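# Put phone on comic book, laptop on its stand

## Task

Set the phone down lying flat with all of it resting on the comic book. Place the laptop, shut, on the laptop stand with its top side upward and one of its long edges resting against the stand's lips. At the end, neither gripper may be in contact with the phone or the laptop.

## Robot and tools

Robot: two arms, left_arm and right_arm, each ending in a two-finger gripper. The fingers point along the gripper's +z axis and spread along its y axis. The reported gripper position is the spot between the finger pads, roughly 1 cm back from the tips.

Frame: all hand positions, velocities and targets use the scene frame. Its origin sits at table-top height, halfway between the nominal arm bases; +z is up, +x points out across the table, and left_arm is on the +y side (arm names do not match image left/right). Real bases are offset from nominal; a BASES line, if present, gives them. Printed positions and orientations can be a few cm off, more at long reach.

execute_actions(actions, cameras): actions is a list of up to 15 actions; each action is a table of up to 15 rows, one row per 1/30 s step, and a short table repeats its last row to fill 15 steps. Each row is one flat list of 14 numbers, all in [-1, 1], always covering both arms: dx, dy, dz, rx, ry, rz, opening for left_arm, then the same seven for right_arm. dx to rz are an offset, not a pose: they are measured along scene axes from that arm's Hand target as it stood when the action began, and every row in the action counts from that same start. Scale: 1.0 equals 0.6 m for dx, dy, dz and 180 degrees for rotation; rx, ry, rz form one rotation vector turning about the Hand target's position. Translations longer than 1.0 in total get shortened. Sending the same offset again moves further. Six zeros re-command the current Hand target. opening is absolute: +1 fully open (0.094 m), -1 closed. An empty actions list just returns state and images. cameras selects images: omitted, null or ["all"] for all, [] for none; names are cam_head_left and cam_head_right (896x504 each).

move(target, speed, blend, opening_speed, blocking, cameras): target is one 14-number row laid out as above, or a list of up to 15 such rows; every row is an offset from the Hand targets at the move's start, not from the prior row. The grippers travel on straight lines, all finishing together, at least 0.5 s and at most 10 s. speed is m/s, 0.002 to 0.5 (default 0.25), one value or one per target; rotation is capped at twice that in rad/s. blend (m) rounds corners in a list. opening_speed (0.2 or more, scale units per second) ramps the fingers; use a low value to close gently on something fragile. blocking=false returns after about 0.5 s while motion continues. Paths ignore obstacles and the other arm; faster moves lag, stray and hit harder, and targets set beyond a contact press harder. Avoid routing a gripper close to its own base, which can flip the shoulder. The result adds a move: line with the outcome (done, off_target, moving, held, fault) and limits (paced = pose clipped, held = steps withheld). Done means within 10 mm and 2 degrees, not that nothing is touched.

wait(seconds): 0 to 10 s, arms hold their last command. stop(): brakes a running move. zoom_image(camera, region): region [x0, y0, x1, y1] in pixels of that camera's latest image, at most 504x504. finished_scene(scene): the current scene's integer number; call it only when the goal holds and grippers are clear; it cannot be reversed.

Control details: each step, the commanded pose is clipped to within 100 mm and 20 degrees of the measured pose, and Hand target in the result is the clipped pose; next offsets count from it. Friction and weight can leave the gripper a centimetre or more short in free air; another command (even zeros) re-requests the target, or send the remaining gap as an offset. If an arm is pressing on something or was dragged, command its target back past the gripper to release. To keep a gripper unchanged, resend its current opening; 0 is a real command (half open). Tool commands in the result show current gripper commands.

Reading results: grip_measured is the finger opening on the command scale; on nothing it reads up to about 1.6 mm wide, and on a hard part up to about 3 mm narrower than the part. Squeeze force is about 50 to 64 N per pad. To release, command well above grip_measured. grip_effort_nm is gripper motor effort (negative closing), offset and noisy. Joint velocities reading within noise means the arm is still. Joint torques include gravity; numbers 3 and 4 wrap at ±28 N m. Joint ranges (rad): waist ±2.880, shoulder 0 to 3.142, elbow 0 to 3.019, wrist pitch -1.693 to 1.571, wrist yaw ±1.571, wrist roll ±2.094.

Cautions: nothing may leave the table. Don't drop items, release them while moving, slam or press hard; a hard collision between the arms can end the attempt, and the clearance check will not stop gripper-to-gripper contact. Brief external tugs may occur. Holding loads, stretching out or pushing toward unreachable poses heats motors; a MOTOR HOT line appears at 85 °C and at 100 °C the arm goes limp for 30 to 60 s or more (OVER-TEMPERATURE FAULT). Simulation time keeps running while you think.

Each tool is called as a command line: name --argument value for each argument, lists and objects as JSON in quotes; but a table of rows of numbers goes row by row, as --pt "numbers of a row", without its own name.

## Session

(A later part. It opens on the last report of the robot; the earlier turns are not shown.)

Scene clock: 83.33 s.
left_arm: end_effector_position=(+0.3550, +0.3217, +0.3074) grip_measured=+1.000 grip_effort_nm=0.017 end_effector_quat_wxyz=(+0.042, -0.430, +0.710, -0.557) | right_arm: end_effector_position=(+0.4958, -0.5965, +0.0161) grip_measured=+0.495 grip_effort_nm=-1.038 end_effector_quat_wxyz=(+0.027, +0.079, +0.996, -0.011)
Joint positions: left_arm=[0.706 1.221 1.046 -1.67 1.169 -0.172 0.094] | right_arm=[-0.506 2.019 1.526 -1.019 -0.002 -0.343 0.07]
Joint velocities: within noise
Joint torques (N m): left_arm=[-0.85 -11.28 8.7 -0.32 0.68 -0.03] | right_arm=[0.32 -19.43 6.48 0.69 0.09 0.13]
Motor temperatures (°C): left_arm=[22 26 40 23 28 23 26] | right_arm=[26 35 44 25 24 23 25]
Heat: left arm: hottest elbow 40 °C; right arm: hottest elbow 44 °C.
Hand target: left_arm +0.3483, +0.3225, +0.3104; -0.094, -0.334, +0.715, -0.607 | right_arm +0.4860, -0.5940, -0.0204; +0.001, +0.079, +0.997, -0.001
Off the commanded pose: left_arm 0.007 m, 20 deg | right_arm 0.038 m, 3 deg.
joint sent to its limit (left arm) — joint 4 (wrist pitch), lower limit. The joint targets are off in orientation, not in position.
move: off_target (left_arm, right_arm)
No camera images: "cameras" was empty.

move --pt "0 0 0 0 0 0 1 0.0 0 0.12 0 0 0 0.2" --pt "0 0 0 0 0 0 1 0.03 0.515 0.12 0 0 0 0.2" --speed '[0.08,0.15]'

zoom_image --camera "cam_head_left" --region '[490, 170, 690, 330]'

zoom_image --camera "cam_head_right" --region '[490, 170, 690, 330]'

Scene clock: 91.03 s.
left_arm: end_effector_position=(+0.3550, +0.3217, +0.3074) grip_measured=+1.000 grip_effort_nm=0.012 end_effector_quat_wxyz=(+0.042, -0.430, +0.710, -0.557) | right_arm: end_effector_position=(+0.4994, -0.2862, +0.0393) grip_measured=+0.495 grip_effort_nm=-1.033 end_effector_quat_wxyz=(-0.015, +0.076, +0.997, -0.001)
Joint positions: left_arm=[0.706 1.221 1.046 -1.67 1.169 -0.172 0.094] | right_arm=[0.039 1.881 1.374 -1.093 -0.001 0.197 0.07]
Joint velocities: within noise
Joint torques (N m): left_arm=[-0.62 -10.4 8.75 -0.57 0.6 -0.07] | right_arm=[0.73 -22.95 7.73 0.28 0.11 0.3]
Motor temperatures (°C): left_arm=[22 26 40 23 28 23 26] | right_arm=[26 36 43 25 24 23 26]
Heat: left arm: hottest elbow 40 °C; right arm: hottest elbow 43 °C.
Hand target: left_arm +0.3483, +0.3225, +0.3104; -0.094, -0.334, +0.715, -0.607 | right_arm +0.5040, -0.2850, +0.0517; +0.001, +0.079, +0.997, +0.000
Off the commanded pose: left_arm 0.007 m, 20 deg | right_arm 0.013 m, 2 deg.
joint sent to its limit (left arm) — joint 4 (wrist pitch), lower limit. The joint targets are off in orientation, not in position.
move: off_target (left_arm, right_arm)

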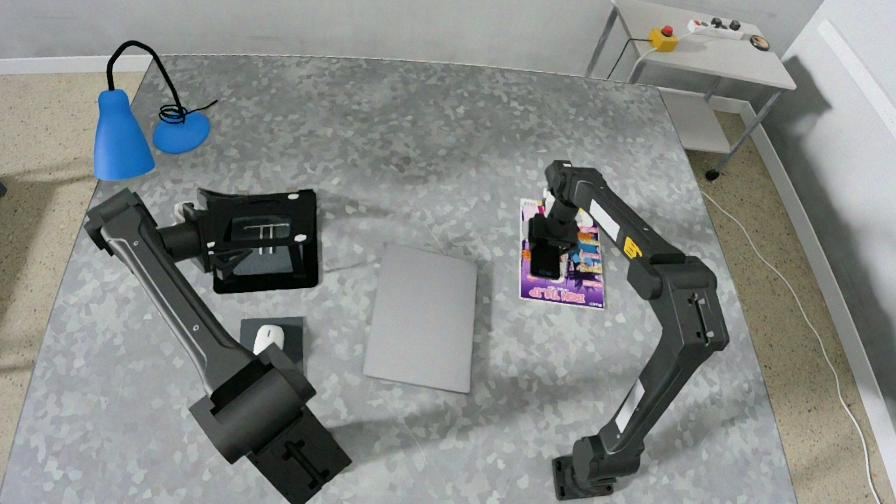

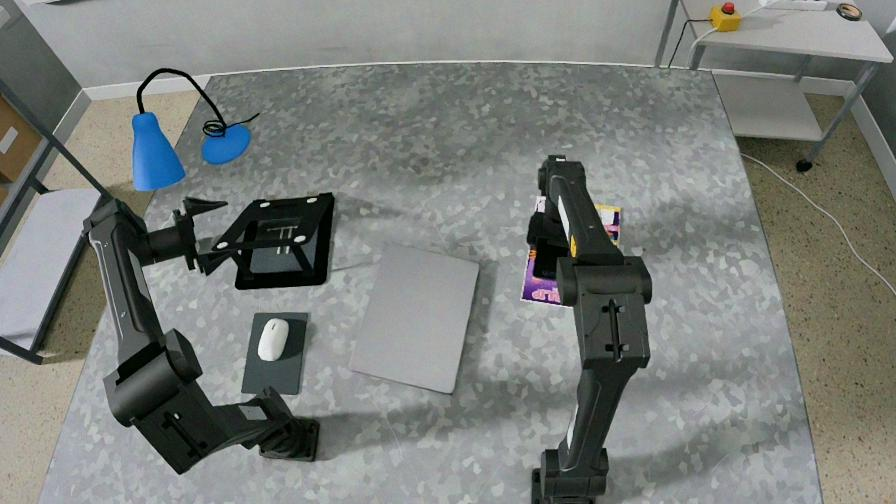

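Scaled by 2.520.

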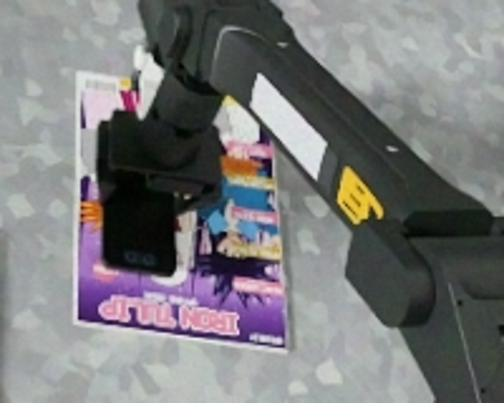

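Scaled by 2.520.

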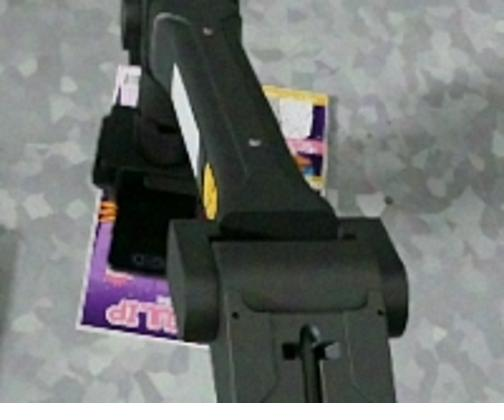

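move --pt "0 0 0 0 0 0 1 0 -0.085 0 0 0 0 0.2" --pt "0 0 0 0 0 0 1 0 -0.085 -0.1 0 0 0 0.2" --speed '[0.1,0.05]'

zoom_image --camera "cam_head_left" --region '[490, 170, 690, 330]'

Scene clock: 95.40 s.
left_arm: end_effector_position=(+0.3550, +0.3217, +0.3074) grip_measured=+1.000 grip_effort_nm=0.017 end_effector_quat_wxyz=(+0.042, -0.430, +0.710, -0.557) | right_arm: end_effector_position=(+0.5117, -0.3345, +0.0192) grip_measured=+0.495 grip_effort_nm=-1.038 end_effector_quat_wxyz=(+0.021, +0.081, +0.996, +0.000)
Joint positions: left_arm=[0.706 1.221 1.046 -1.67 1.169 -0.172 0.094] | right_arm=[-0.05 1.896 1.336 -0.969 0.002 0.117 0.07]
Joint velocities: within noise
Joint torques (N m): left_arm=[-0.21 -10.58 8.87 -0.44 0.6 -0.05] | right_arm=[0.32 -17.85 6.17 1.01 -0.01 0.08]
Motor temperatures (°C): left_arm=[22 26 39 23 28 23 26] | right_arm=[26 37 43 25 24 23 26]
Heat: left arm: hottest elbow 39 °C; right arm: hottest elbow 43 °C.
Hand target: left_arm +0.3483, +0.3225, +0.3104; -0.094, -0.334, +0.715, -0.607 | right_arm +0.5041, -0.3360, -0.0083; +0.001, +0.079, +0.997, +0.000
Off the commanded pose: left_arm 0.007 m, 20 deg | right_arm 0.029 m, 2 deg.
joint sent to its limit (left arm) — joint 4 (wrist pitch), lower limit. The joint targets are off in orientation, not in position.
move: off_target (left_arm, right_arm)

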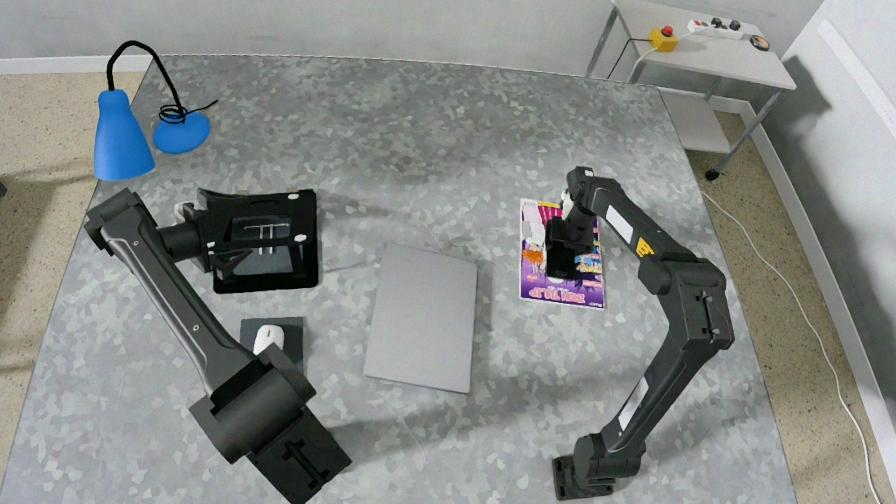

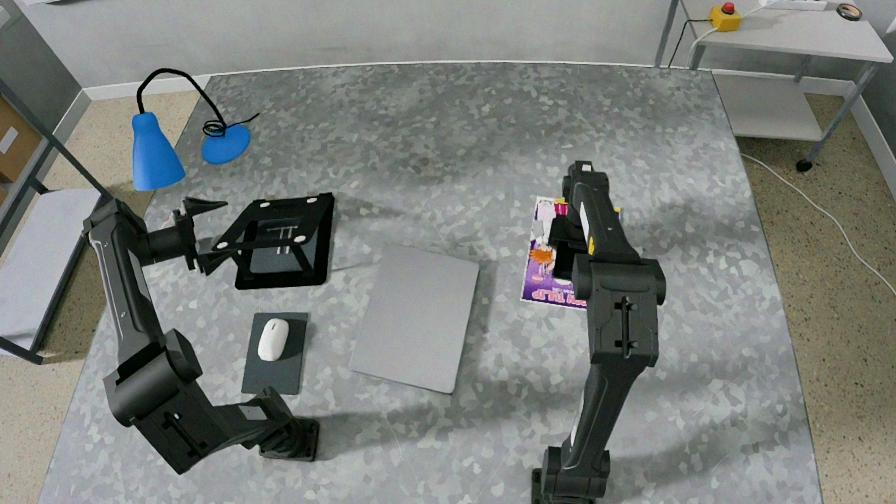

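Scaled by 2.520.

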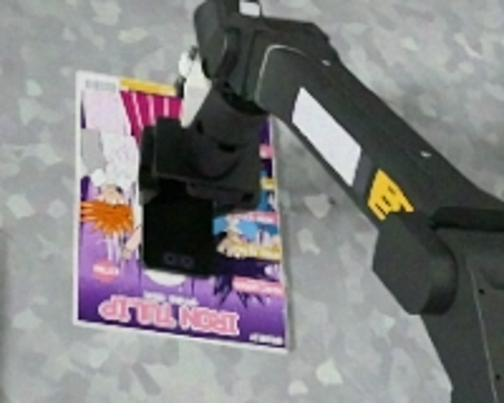

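move --pt "0 0 0 0 0 0 1 0.005 0 0.0 0 0 0 0.2" --pt "0 0 0 0 0 0 1 0.005 0 0.0 0 0 0 1" --speed 0.05 --opening_speed 0.5 --cameras '[]'

move --pt "0 0 0 0 0 0 1 0.005 0 0.25 0 0 0 1" --pt "0 0 0 0 0 0 1 -0.35 -0.15 0.35 0 0 0 1" --speed '[0.1,0.25]'

zoom_image --camera "cam_head_left" --region '[490, 170, 690, 330]'

zoom_image --camera "cam_head_left" --region '[180, 170, 340, 310]'

zoom_image --camera "cam_head_right" --region '[180, 170, 500, 410]'

Scene clock: 103.67 s.
left_arm: end_effector_position=(+0.3550, +0.3217, +0.3074) grip_measured=+1.000 grip_effort_nm=0.017 end_effector_quat_wxyz=(+0.042, -0.430, +0.710, -0.557) | right_arm: end_effector_position=(+0.5121, -0.3346, +0.0184) grip_measured=+0.998 grip_effort_nm=0.081 end_effector_quat_wxyz=(+0.021, +0.080, +0.997, -0.001)
Joint positions: left_arm=[0.706 1.221 1.046 -1.67 1.169 -0.172 0.094] | right_arm=[-0.05 1.897 1.336 -0.967 0.003 0.116 0.094]
Joint velocities: within noise
Joint torques (N m): left_arm=[-0.5 -10.4 8.61 -0.31 0.69 0.01] | right_arm=[0.26 -17.32 6.95 0.65 -0.02 0.1]
Motor temperatures (°C): left_arm=[22 26 39 23 28 23 26] | right_arm=[26 37 42 25 24 23 26]
Heat: left arm: hottest elbow 39 °C; right arm: hottest elbow 42 °C.
Hand target: left_arm +0.3483, +0.3225, +0.3104; -0.094, -0.334, +0.715, -0.607 | right_arm +0.5071, -0.3361, -0.0083; +0.001, +0.079, +0.997, -0.001
Off the commanded pose: left_arm 0.007 m, 20 deg | right_arm 0.027 m, 2 deg.
joint sent to its limit (left arm) — joint 4 (wrist pitch), lower limit. The joint targets are off in orientation, not in position.
move: off_target (left_arm, right_arm); target 2's new opening was sent with right_arm's hand 0.028 m and 2 deg from that target
No camera images: "cameras" was empty.

Scene clock: 107.13 s.
left_arm: end_effector_position=(+0.3550, +0.3217, +0.3074) grip_measured=+1.000 grip_effort_nm=0.017 end_effector_quat_wxyz=(+0.042, -0.430, +0.710, -0.557) | right_arm: end_effector_position=(+0.3052, -0.4254, +0.2071) grip_measured=+0.999 grip_effort_nm=0.061 end_effector_quat_wxyz=(+0.013, +0.078, +0.997, -0.004)
Joint positions: left_arm=[0.706 1.221 1.046 -1.67 1.169 -0.172 0.094] | right_arm=[-0.337 1.257 1.102 -1.389 0.002 -0.176 0.094]
Joint velocities: within noise
Joint torques (N m): left_arm=[-0.21 -10.17 8.7 -0.47 0.64 -0.01] | right_arm=[-0.09 -11.34 7.61 -0.17 -0.03 0.08]
Motor temperatures (°C): left_arm=[22 26 39 23 28 23 26] | right_arm=[26 37 43 25 24 23 26]
Heat: left arm: hottest elbow 39 °C; right arm: hottest elbow 43 °C.
Hand target: left_arm +0.3483, +0.3225, +0.3104; -0.094, -0.334, +0.715, -0.607 | right_arm +0.2971, -0.4261, +0.2018; +0.001, +0.079, +0.997, -0.001
Off the commanded pose: left_arm 0.007 m, 20 deg | right_arm 0.010 m, 1 deg.
joint sent to its limit (left arm) — joint 4 (wrist pitch), lower limit. The joint targets are off in orientation, not in position.
move: off_target (left_arm)

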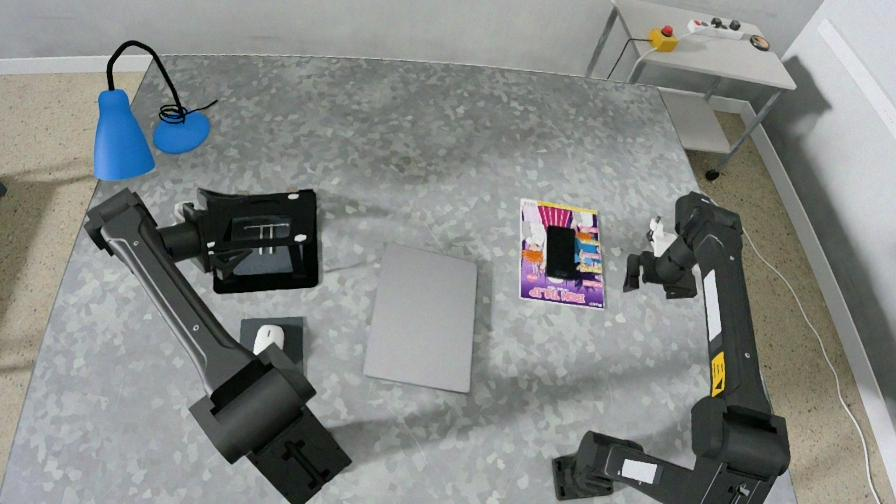

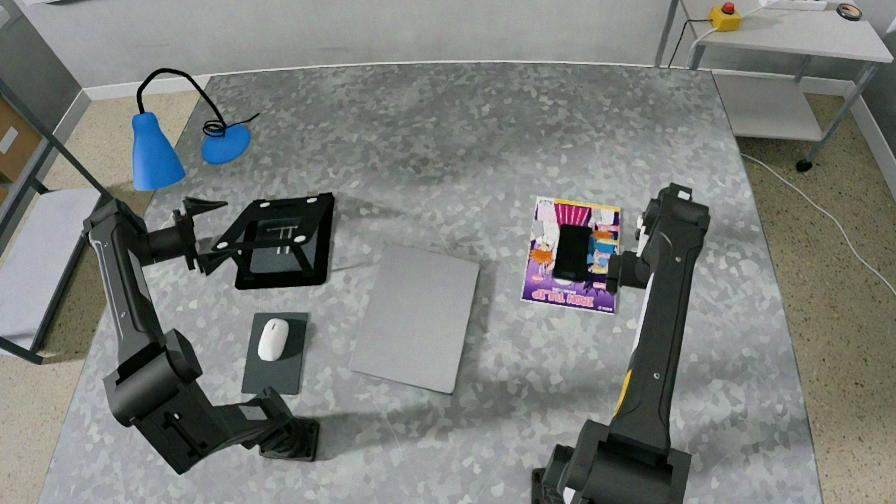

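Scaled by 2.520.

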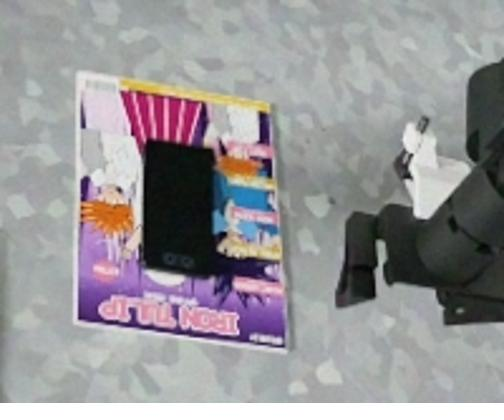

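Scaled by 3.150.

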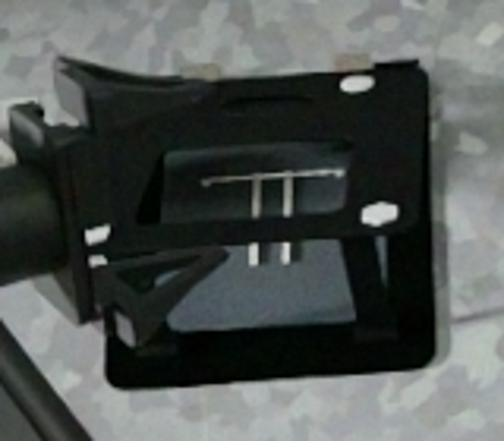

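Scaled by 1.575.

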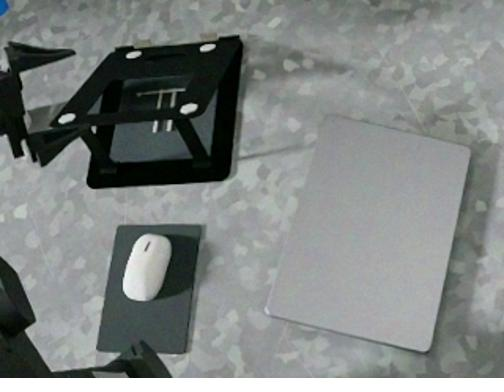

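move --pt "0 -0.03 -0.35 0.047 -0.168 -0.169 -0.1 -0.1 -0.1 0.1 0 0 0 0" --speed 0.2

zoom_image --camera "cam_head_left" --region '[220, 220, 500, 420]'

zoom_image --camera "cam_head_right" --region '[220, 220, 500, 420]'

Scene clock: 123.80 s.
left_arm: end_effector_position=(+0.3540, +0.3112, +0.1173) grip_measured=-0.098 grip_effort_nm=-0.085 end_effector_quat_wxyz=(+0.042, +0.025, +0.852, -0.521) | right_arm: end_effector_position=(+0.2288, -0.4759, +0.2357) grip_measured=+0.001 grip_effort_nm=-0.085 end_effector_quat_wxyz=(-0.026, +0.076, +0.997, +0.013)
Joint positions: left_arm=[0.585 1.728 1.022 -1.674 0.855 1.056 0.042] | right_arm=[-0.577 1.179 1.112 -1.562 0.001 -0.419 0.047]
Joint velocities: within noise
Joint torques (N m): left_arm=[-2.26 -9.7 5.71 -1.06 -0.51 -0.38] | right_arm=[-0.38 -10.58 12.92 -0.34 -0.04 0.08]
Motor temperatures (°C): left_arm=[22 26 39 23 28 23 26] | right_arm=[26 36 44 25 24 23 26]
Heat: left arm: hottest elbow 39 °C; right arm: hottest elbow 44 °C.
Hand target: left_arm +0.3483, +0.3044, +0.1005; -0.037, +0.025, +0.818, -0.573 | right_arm +0.2371, -0.4861, +0.2616; +0.001, +0.079, +0.997, +0.000
Off the commanded pose: left_arm 0.019 m, 11 deg | right_arm 0.029 m, 3 deg.
joint sent to its limit (left arm) — joint 4 (wrist pitch), lower limit. The joint targets are off in orientation, not in position.
move: off_target (left_arm, right_arm)

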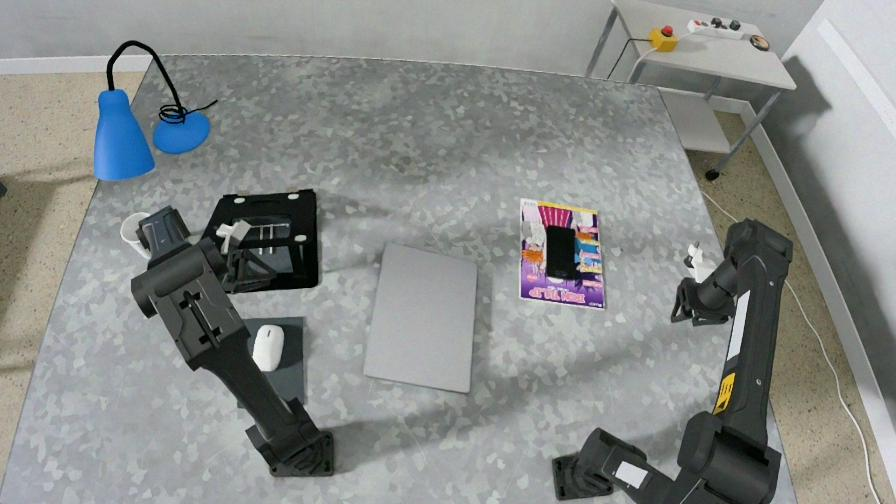

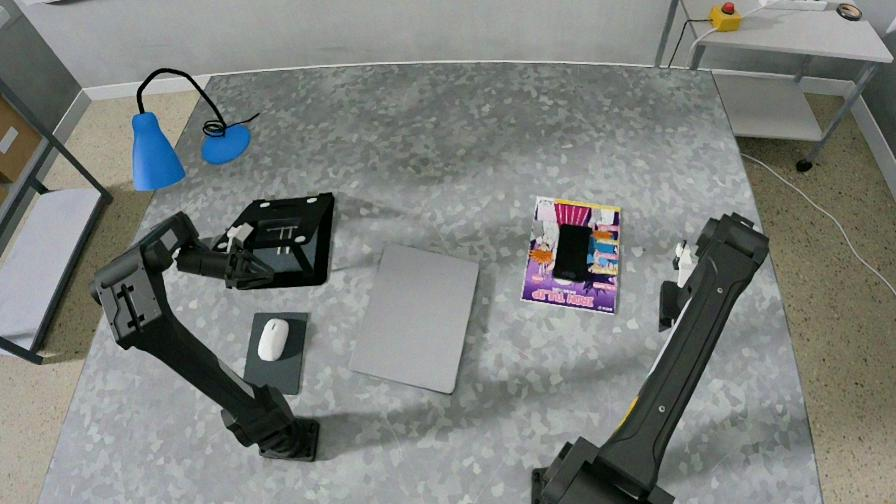

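Scaled by 1.800.

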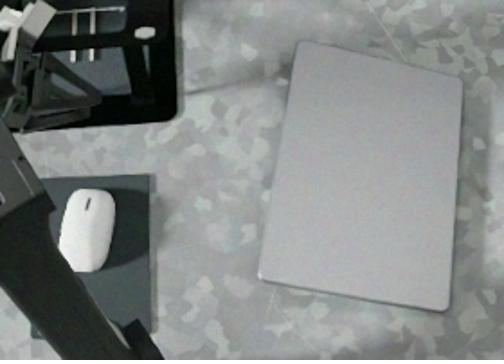

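Scaled by 1.800.

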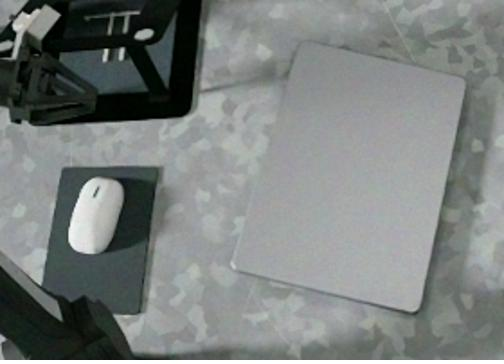

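move --pt "-0.09 0 0 0 0 0 -0.1 0 0 0 0 0 0 0" --pt "-0.09 -0.05 -0.12 0 0 0 -0.1 0 0 0 0 0 0 0" --speed 0.15

zoom_image --camera "cam_head_left" --region '[220, 220, 500, 420]'

zoom_image --camera "cam_head_right" --region '[220, 220, 500, 420]'

Scene clock: 129.70 s.
left_arm: end_effector_position=(+0.3176, +0.3003, +0.1033) grip_measured=-0.098 grip_effort_nm=-0.081 end_effector_quat_wxyz=(+0.082, +0.114, +0.837, -0.529) | right_arm: end_effector_position=(+0.2287, -0.4759, +0.2359) grip_measured=+0.001 grip_effort_nm=-0.085 end_effector_quat_wxyz=(-0.026, +0.076, +0.997, +0.013)
Joint positions: left_arm=[0.616 1.718 0.925 -1.67 0.821 1.326 0.042] | right_arm=[-0.577 1.178 1.112 -1.563 0.001 -0.419 0.047]
Joint velocities: within noise
Joint torques (N m): left_arm=[-3.84 0.85 -1.24 1.32 -1.01 -1.42] | right_arm=[-0.38 -10.52 12.93 -0.32 -0.04 0.08]
Motor temperatures (°C): left_arm=[22 26 39 23 28 24 26] | right_arm=[26 35 44 25 24 23 26]
Heat: left arm: hottest elbow 39 °C; right arm: hottest elbow 44 °C.
Hand target: left_arm +0.2943, +0.2745, +0.0285; -0.037, +0.025, +0.818, -0.573 | right_arm +0.2371, -0.4860, +0.2617; +0.001, +0.079, +0.997, +0.000
Off the commanded pose: left_arm 0.083 m, 18 deg | right_arm 0.029 m, 3 deg.
move: off_target (left_arm, right_arm)

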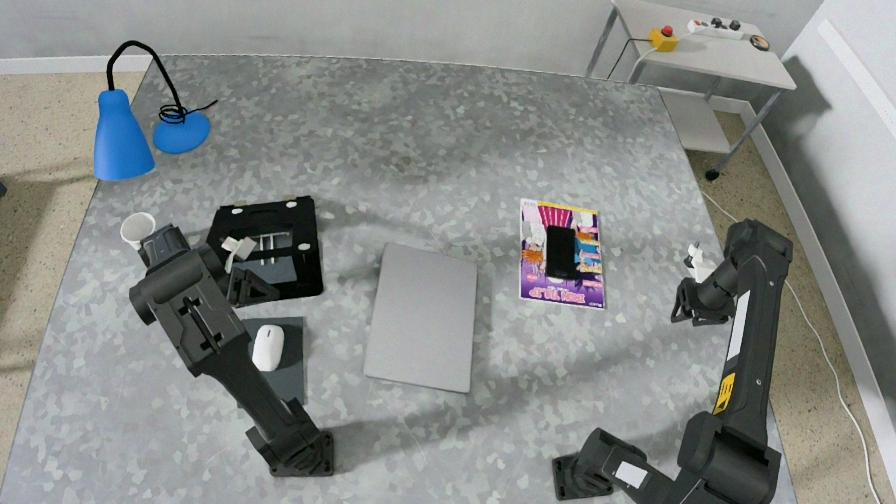

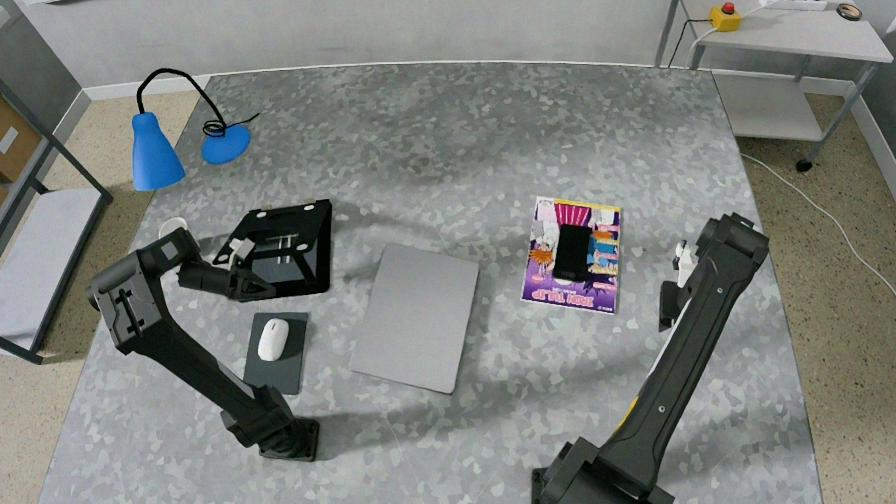

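Scaled by 1.800.

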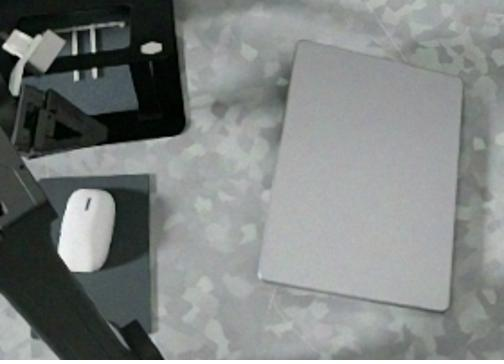

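Scaled by 1.800.

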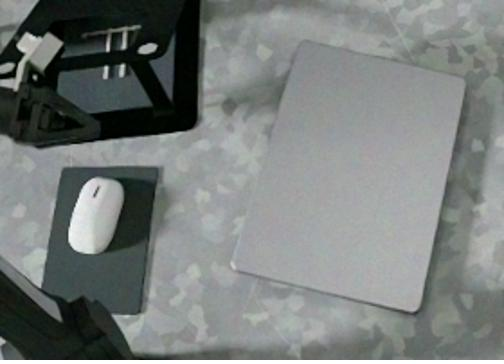

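move --pt "0.03 0.03 0.19 0 0 0 -0.1 0 0 0 0 0 0 0" --pt "-0.04 -0.1 0.19 0 0 0 -0.1 0 0 0 0 0 0 0" --pt "-0.04 -0.1 0.08 0 0 0 -0.1 0 0 0 0 0 0 0" --speed 0.1

zoom_image --camera "cam_head_left" --region '[220, 220, 500, 420]'

zoom_image --camera "cam_head_right" --region '[220, 220, 500, 420]'

Scene clock: 136.83 s.
left_arm: end_effector_position=(+0.2732, +0.2194, +0.0799) grip_measured=-0.098 grip_effort_nm=-0.085 end_effector_quat_wxyz=(-0.032, +0.016, +0.820, -0.572) | right_arm: end_effector_position=(+0.2286, -0.4758, +0.2361) grip_measured=+0.001 grip_effort_nm=-0.081 end_effector_quat_wxyz=(-0.025, +0.076, +0.997, +0.013)
Joint positions: left_arm=[0.468 1.699 0.72 -1.568 0.91 1.045 0.042] | right_arm=[-0.577 1.177 1.112 -1.563 0.001 -0.419 0.047]
Joint velocities: within noise
Joint torques (N m): left_arm=[-2.84 -10.64 3.69 -0.92 0.23 0.15] | right_arm=[-0.38 -10.46 12.93 -0.29 -0.04 0.08]
Motor temperatures (°C): left_arm=[22 26 39 24 28 24 26] | right_arm=[26 35 45 25 24 23 25]
Heat: left arm: hottest elbow 39 °C; right arm: hottest elbow 45 °C.
Hand target: left_arm +0.2704, +0.2144, +0.0765; -0.036, +0.025, +0.818, -0.573 | right_arm +0.2370, -0.4860, +0.2617; +0.001, +0.079, +0.997, +0.000
Off the commanded pose: left_arm 0.007 m, 1 deg | right_arm 0.029 m, 3 deg.
move: off_target (right_arm)

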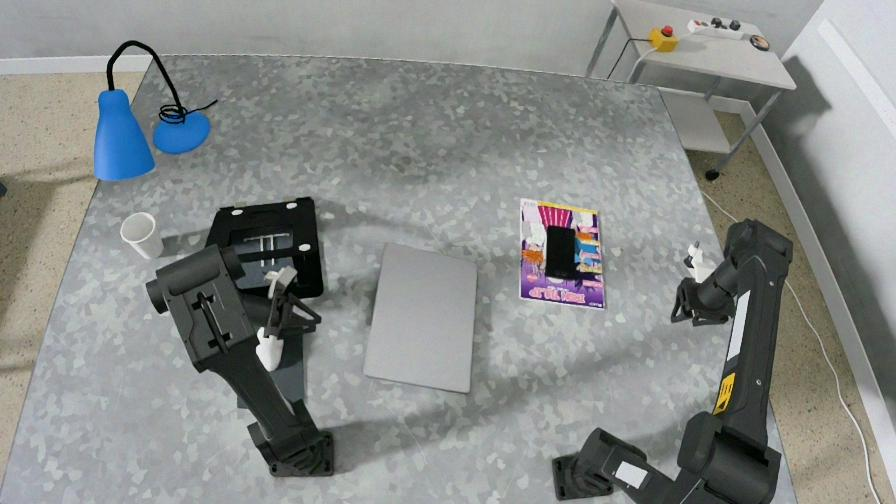

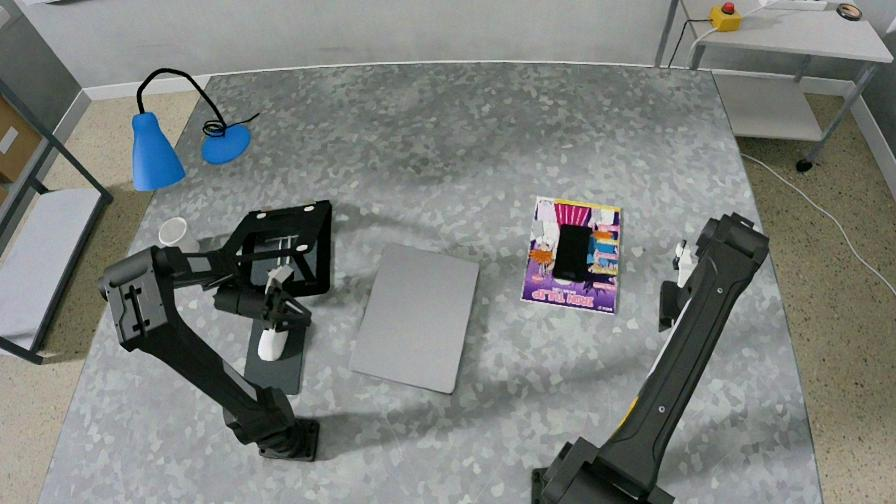

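Scaled by 1.800.

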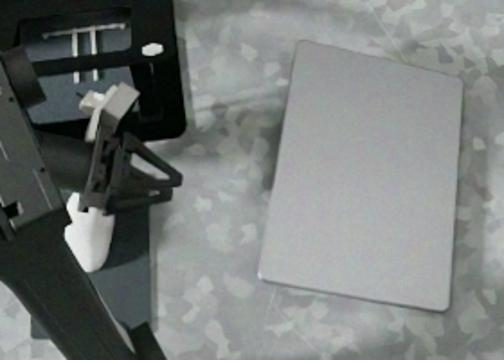

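Scaled by 1.800.

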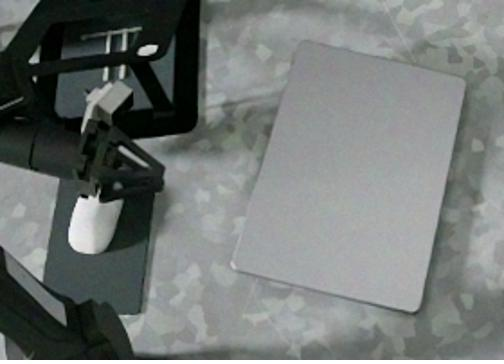

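move --pt "0.02 0 -0.045 0 0 0 -0.1 0 0 0 0 0 0 0" --pt "0.025 -0.11 -0.045 0 0 0 -0.1 0 0 0 0 0 0 0" --speed 0.07

zoom_image --camera "cam_head_left" --region '[260, 230, 480, 400]'

zoom_image --camera "cam_head_right" --region '[240, 230, 460, 400]'

Scene clock: 144.20 s.
left_arm: end_effector_position=(+0.2881, +0.1526, +0.0487) grip_measured=-0.098 grip_effort_nm=-0.085 end_effector_quat_wxyz=(-0.035, +0.022, +0.818, -0.574) | right_arm: end_effector_position=(+0.2286, -0.4758, +0.2361) grip_measured=+0.001 grip_effort_nm=-0.085 end_effector_quat_wxyz=(-0.025, +0.076, +0.997, +0.013)
Joint positions: left_arm=[0.228 1.721 0.657 -1.26 1.088 0.78 0.042] | right_arm=[-0.577 1.177 1.112 -1.563 0.001 -0.419 0.047]
Joint velocities: within noise
Joint torques (N m): left_arm=[-2.37 -11.99 3.21 -0.27 0.47 -0.04] | right_arm=[-0.32 -10.52 12.94 -0.29 -0.04 0.09]
Motor temperatures (°C): left_arm=[22 26 39 23 28 24 26] | right_arm=[26 35 45 25 24 23 25]
Heat: left arm: hottest elbow 39 °C; right arm: hottest elbow 45 °C.
Hand target: left_arm +0.2853, +0.1485, +0.0495; -0.037, +0.025, +0.818, -0.573 | right_arm +0.2371, -0.4860, +0.2617; +0.001, +0.079, +0.997, +0.000
Off the commanded pose: left_arm 0.005 m, 0 deg | right_arm 0.029 m, 3 deg.
move: off_target (right_arm)

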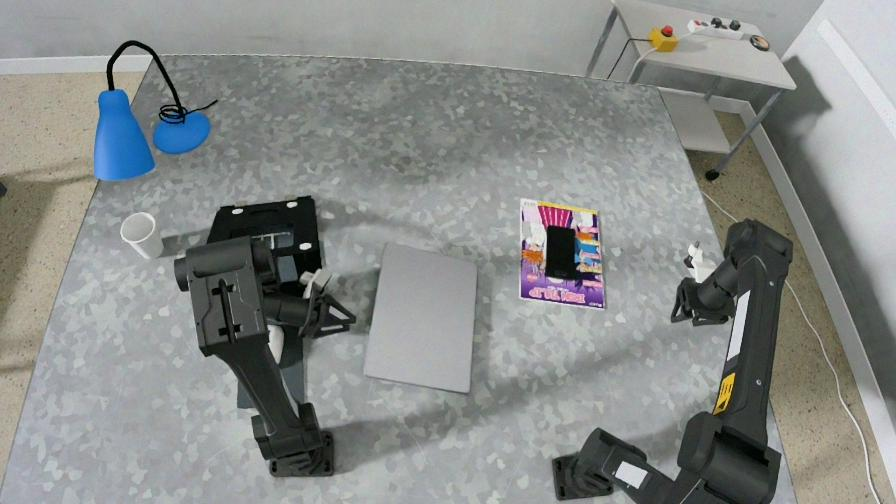

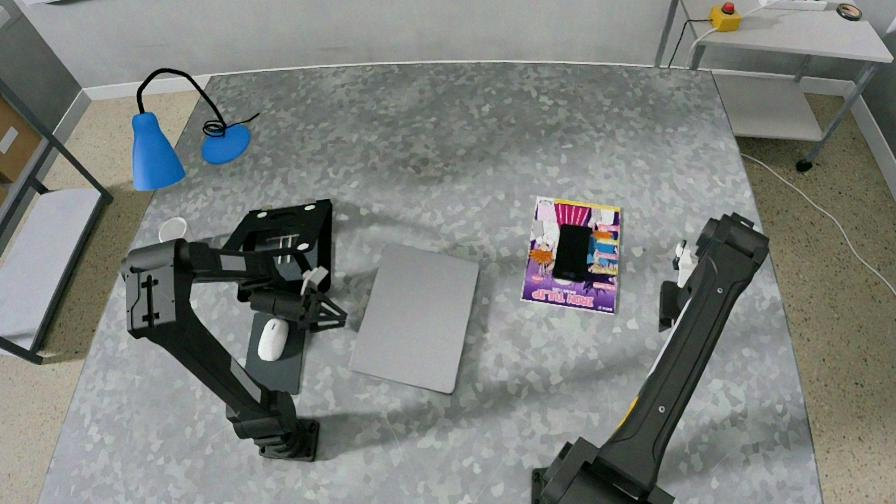

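Scaled by 2.291.

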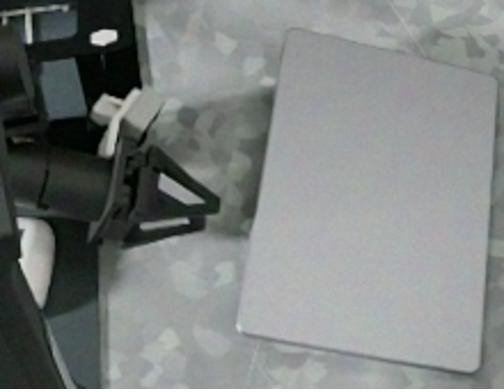

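Scaled by 2.291.

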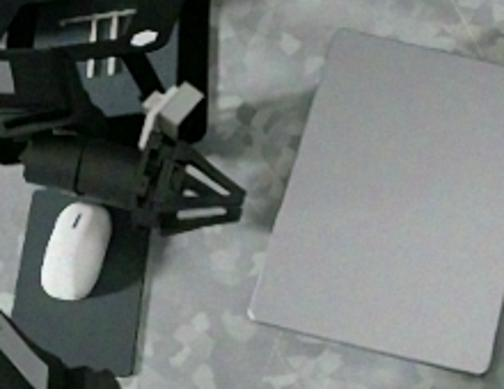

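move --target '[0.0,-0.05,0,0,0,0,-0.1,0,0,0,0,0,0,0]' --speed 0.1

Scene clock: 159.47 s.
left_arm: end_effector_position=(+0.2879, +0.1226, +0.0461) grip_measured=-0.098 grip_effort_nm=-0.081 end_effector_quat_wxyz=(-0.039, +0.018, +0.817, -0.574) | right_arm: end_effector_position=(+0.2286, -0.4758, +0.2361) grip_measured=+0.001 grip_effort_nm=-0.081 end_effector_quat_wxyz=(-0.025, +0.076, +0.997, +0.013)
Joint positions: left_arm=[0.123 1.68 0.615 -1.094 1.154 0.584 0.042] | right_arm=[-0.577 1.177 1.112 -1.563 0.001 -0.419 0.047]
Joint velocities: within noise
Joint torques (N m): left_arm=[-1.85 -12.22 3.21 -0.1 0.57 -0.04] | right_arm=[-0.38 -10.52 12.93 -0.29 -0.03 0.08]
Motor temperatures (°C): left_arm=[22 26 38 23 28 24 26] | right_arm=[26 34 47 25 24 23 25]
Heat: left arm: hottest elbow 38 °C; right arm: hottest elbow 47 °C.
Hand target: left_arm +0.2854, +0.1185, +0.0495; -0.036, +0.025, +0.818, -0.573 | right_arm +0.2371, -0.4860, +0.2617; +0.001, +0.079, +0.997, +0.000
Off the commanded pose: left_arm 0.006 m, 1 deg | right_arm 0.029 m, 3 deg.
move: off_target (right_arm)

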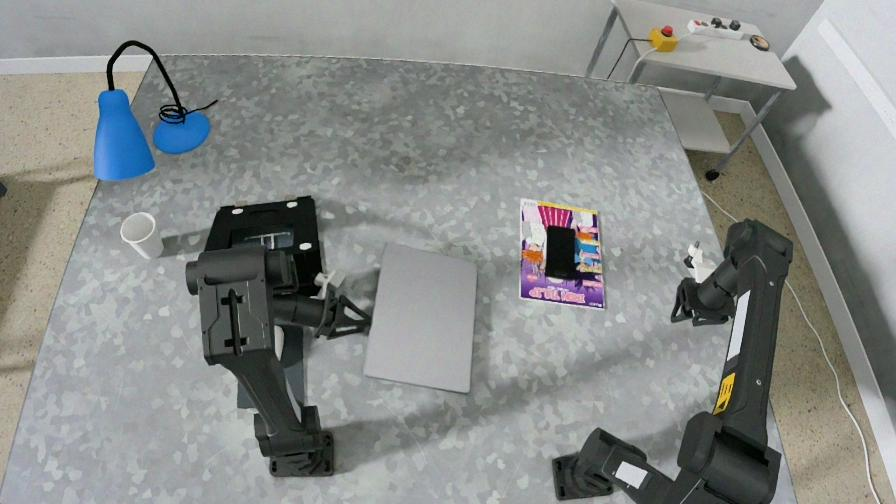

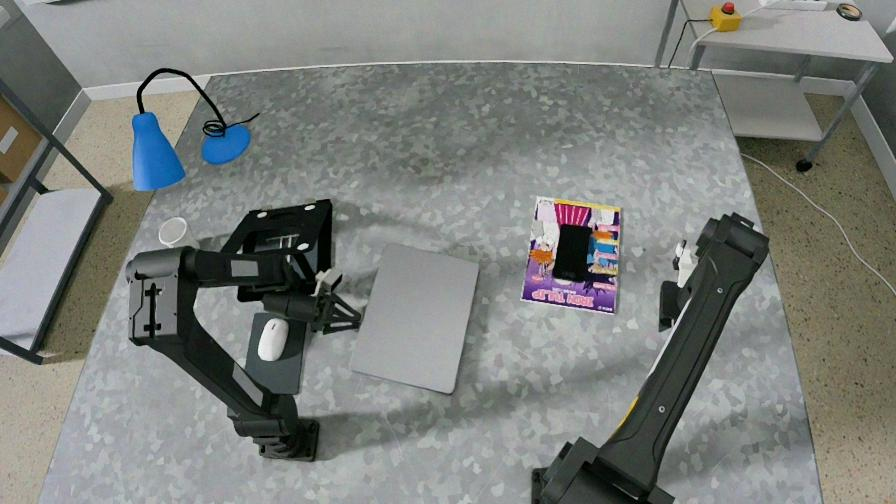

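zoom_image --camera "cam_head_left" --region '[310, 270, 410, 360]'

zoom_image --camera "cam_head_right" --region '[300, 270, 400, 360]'

Scaled by 5.040.

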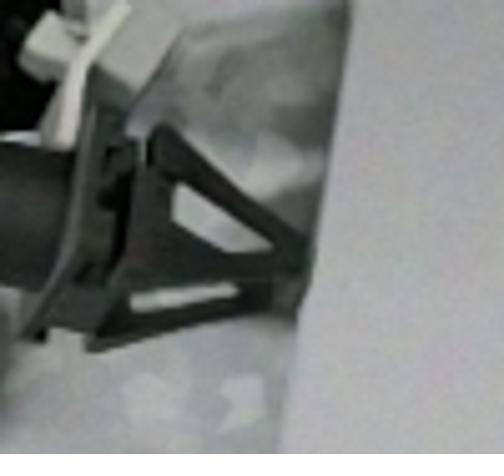

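Scaled by 5.040.

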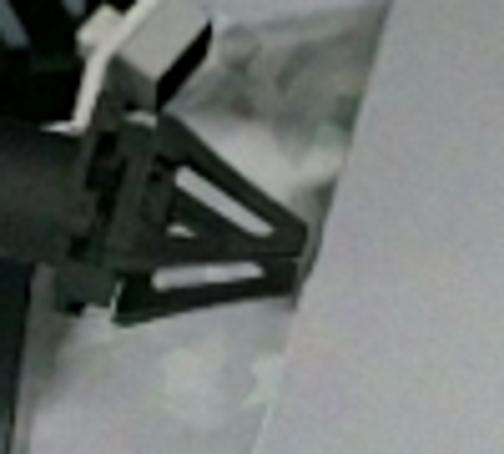

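move --target '[0.0,-0.042,0.0,0,0,0,-0.1,0,0,0,0,0,0,0]' --speed 0.06

zoom_image --camera "cam_head_left" --region '[310, 230, 490, 400]'

zoom_image --camera "cam_head_right" --region '[300, 270, 400, 360]'

Scene clock: 166.77 s.
left_arm: end_effector_position=(+0.2884, +0.0973, +0.0460) grip_measured=-0.098 grip_effort_nm=-0.076 end_effector_quat_wxyz=(-0.039, +0.017, +0.818, -0.574) | right_arm: end_effector_position=(+0.2286, -0.4758, +0.2361) grip_measured=+0.001 grip_effort_nm=-0.085 end_effector_quat_wxyz=(-0.025, +0.076, +0.997, +0.013)
Joint positions: left_arm=[0.03 1.629 0.575 -0.905 1.196 0.368 0.042] | right_arm=[-0.577 1.177 1.112 -1.563 0.001 -0.419 0.047]
Joint velocities: within noise
Joint torques (N m): left_arm=[-2.02 -12.22 3.62 0.14 0.67 -0.02] | right_arm=[-0.38 -10.46 12.93 -0.25 -0.04 0.09]
Motor temperatures (°C): left_arm=[22 26 38 23 28 24 26] | right_arm=[26 34 48 25 24 23 25]
Heat: left arm: hottest elbow 38 °C; right arm: hottest elbow 48 °C.
Hand target: left_arm +0.2854, +0.0933, +0.0495; -0.036, +0.025, +0.818, -0.573 | right_arm +0.2371, -0.4860, +0.2617; +0.001, +0.079, +0.997, +0.000
Off the commanded pose: left_arm 0.006 m, 1 deg | right_arm 0.029 m, 3 deg.
move: off_target (right_arm)

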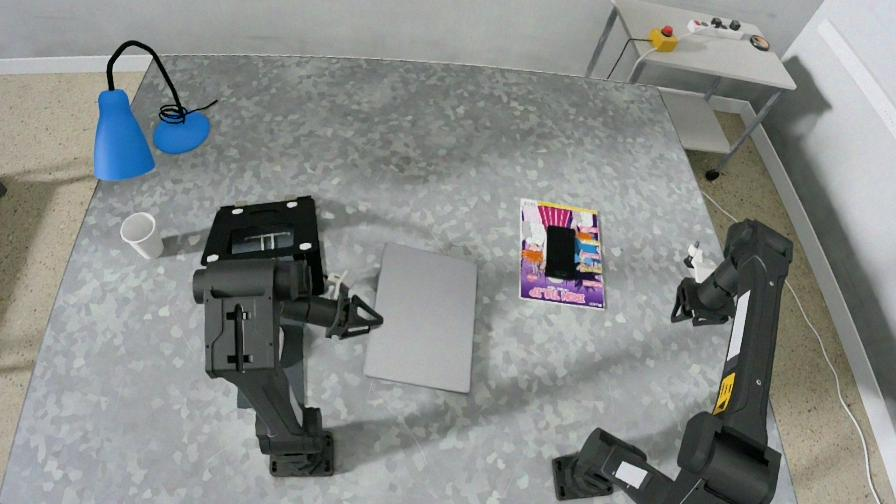

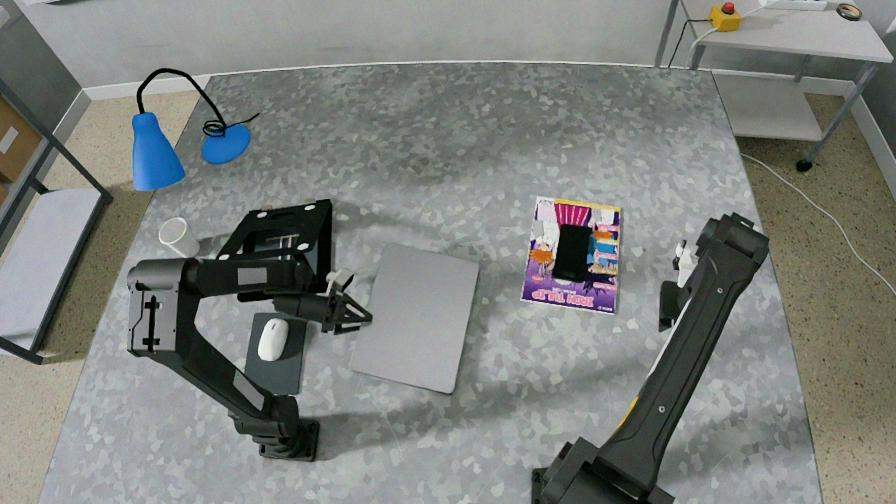

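Scaled by 2.800.

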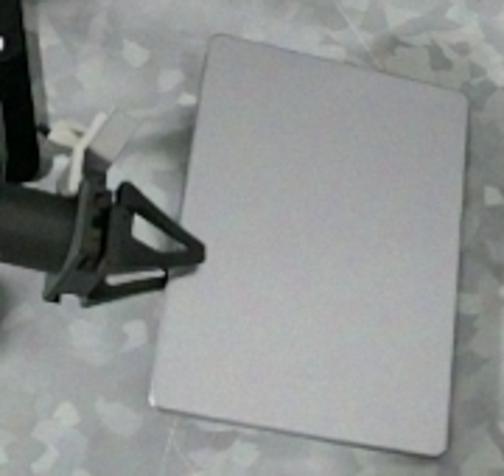

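Scaled by 5.040.

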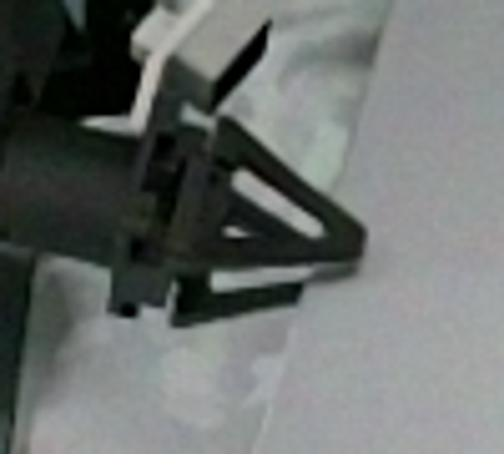

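move --pt "0.0 -0.018 0.0 0 0 0 -0.1 0 0 0 0 0 0 0" --pt "0.0 -0.018 0.0 0 0 0 -0.95 0 0 0 0 0 0 0" --speed 0.06 --opening_speed 0.5

Scene clock: 173.93 s.
left_arm: end_effector_position=(+0.2883, +0.0868, +0.0439) grip_measured=-0.615 grip_effort_nm=-1.009 end_effector_quat_wxyz=(-0.031, +0.027, +0.820, -0.571) | right_arm: end_effector_position=(+0.2286, -0.4758, +0.2361) grip_measured=+0.001 grip_effort_nm=-0.081 end_effector_quat_wxyz=(-0.025, +0.076, +0.997, +0.013)
Joint positions: left_arm=[-0.01 1.607 0.553 -0.797 1.202 0.277 0.018] | right_arm=[-0.577 1.177 1.112 -1.563 0.001 -0.419 0.047]
Joint velocities: within noise
Joint torques (N m): left_arm=[-2.67 -11.22 4.33 -0.23 0.85 -0.14] | right_arm=[-0.38 -10.52 12.92 -0.27 -0.04 0.09]
Motor temperatures (°C): left_arm=[22 26 38 23 28 24 26] | right_arm=[26 34 48 25 24 23 25]
Heat: left arm: hottest elbow 38 °C; right arm: hottest elbow 48 °C.
Hand target: left_arm +0.2854, +0.0825, +0.0495; -0.036, +0.025, +0.818, -0.573 | right_arm +0.2371, -0.4860, +0.2617; +0.001, +0.079, +0.997, +0.000
Off the commanded pose: left_arm 0.008 m, 1 deg | right_arm 0.029 m, 3 deg.
move: off_target (right_arm)

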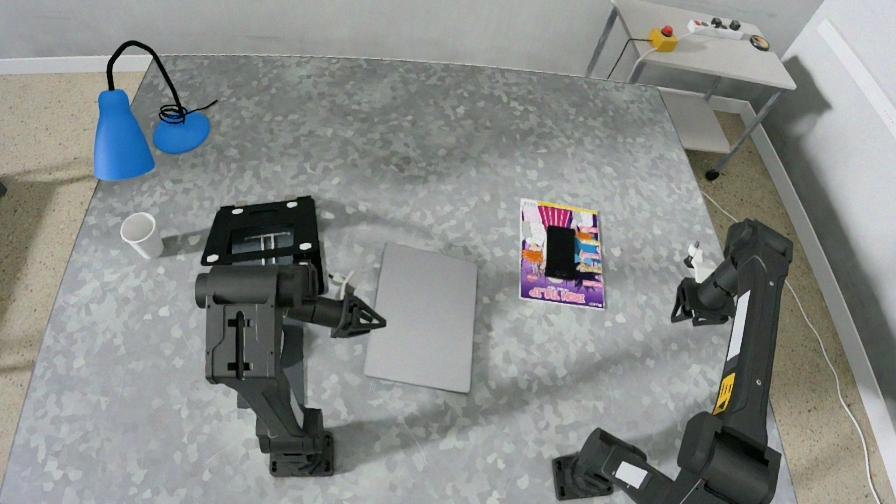

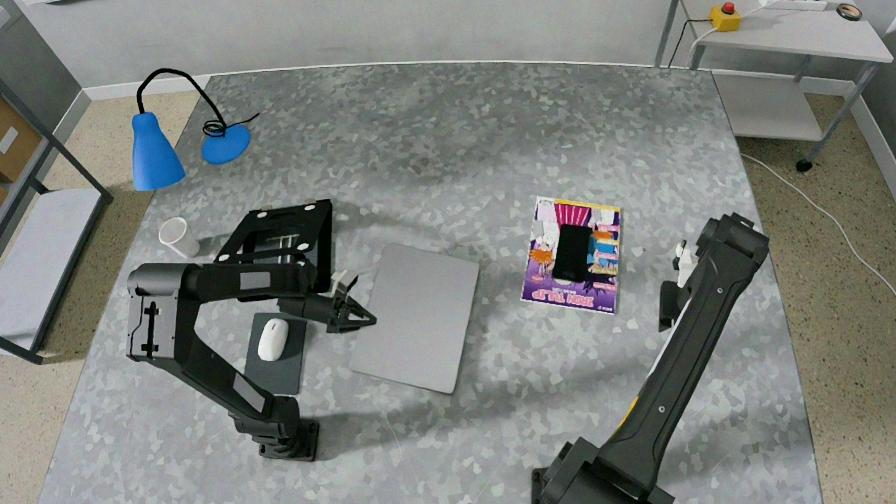

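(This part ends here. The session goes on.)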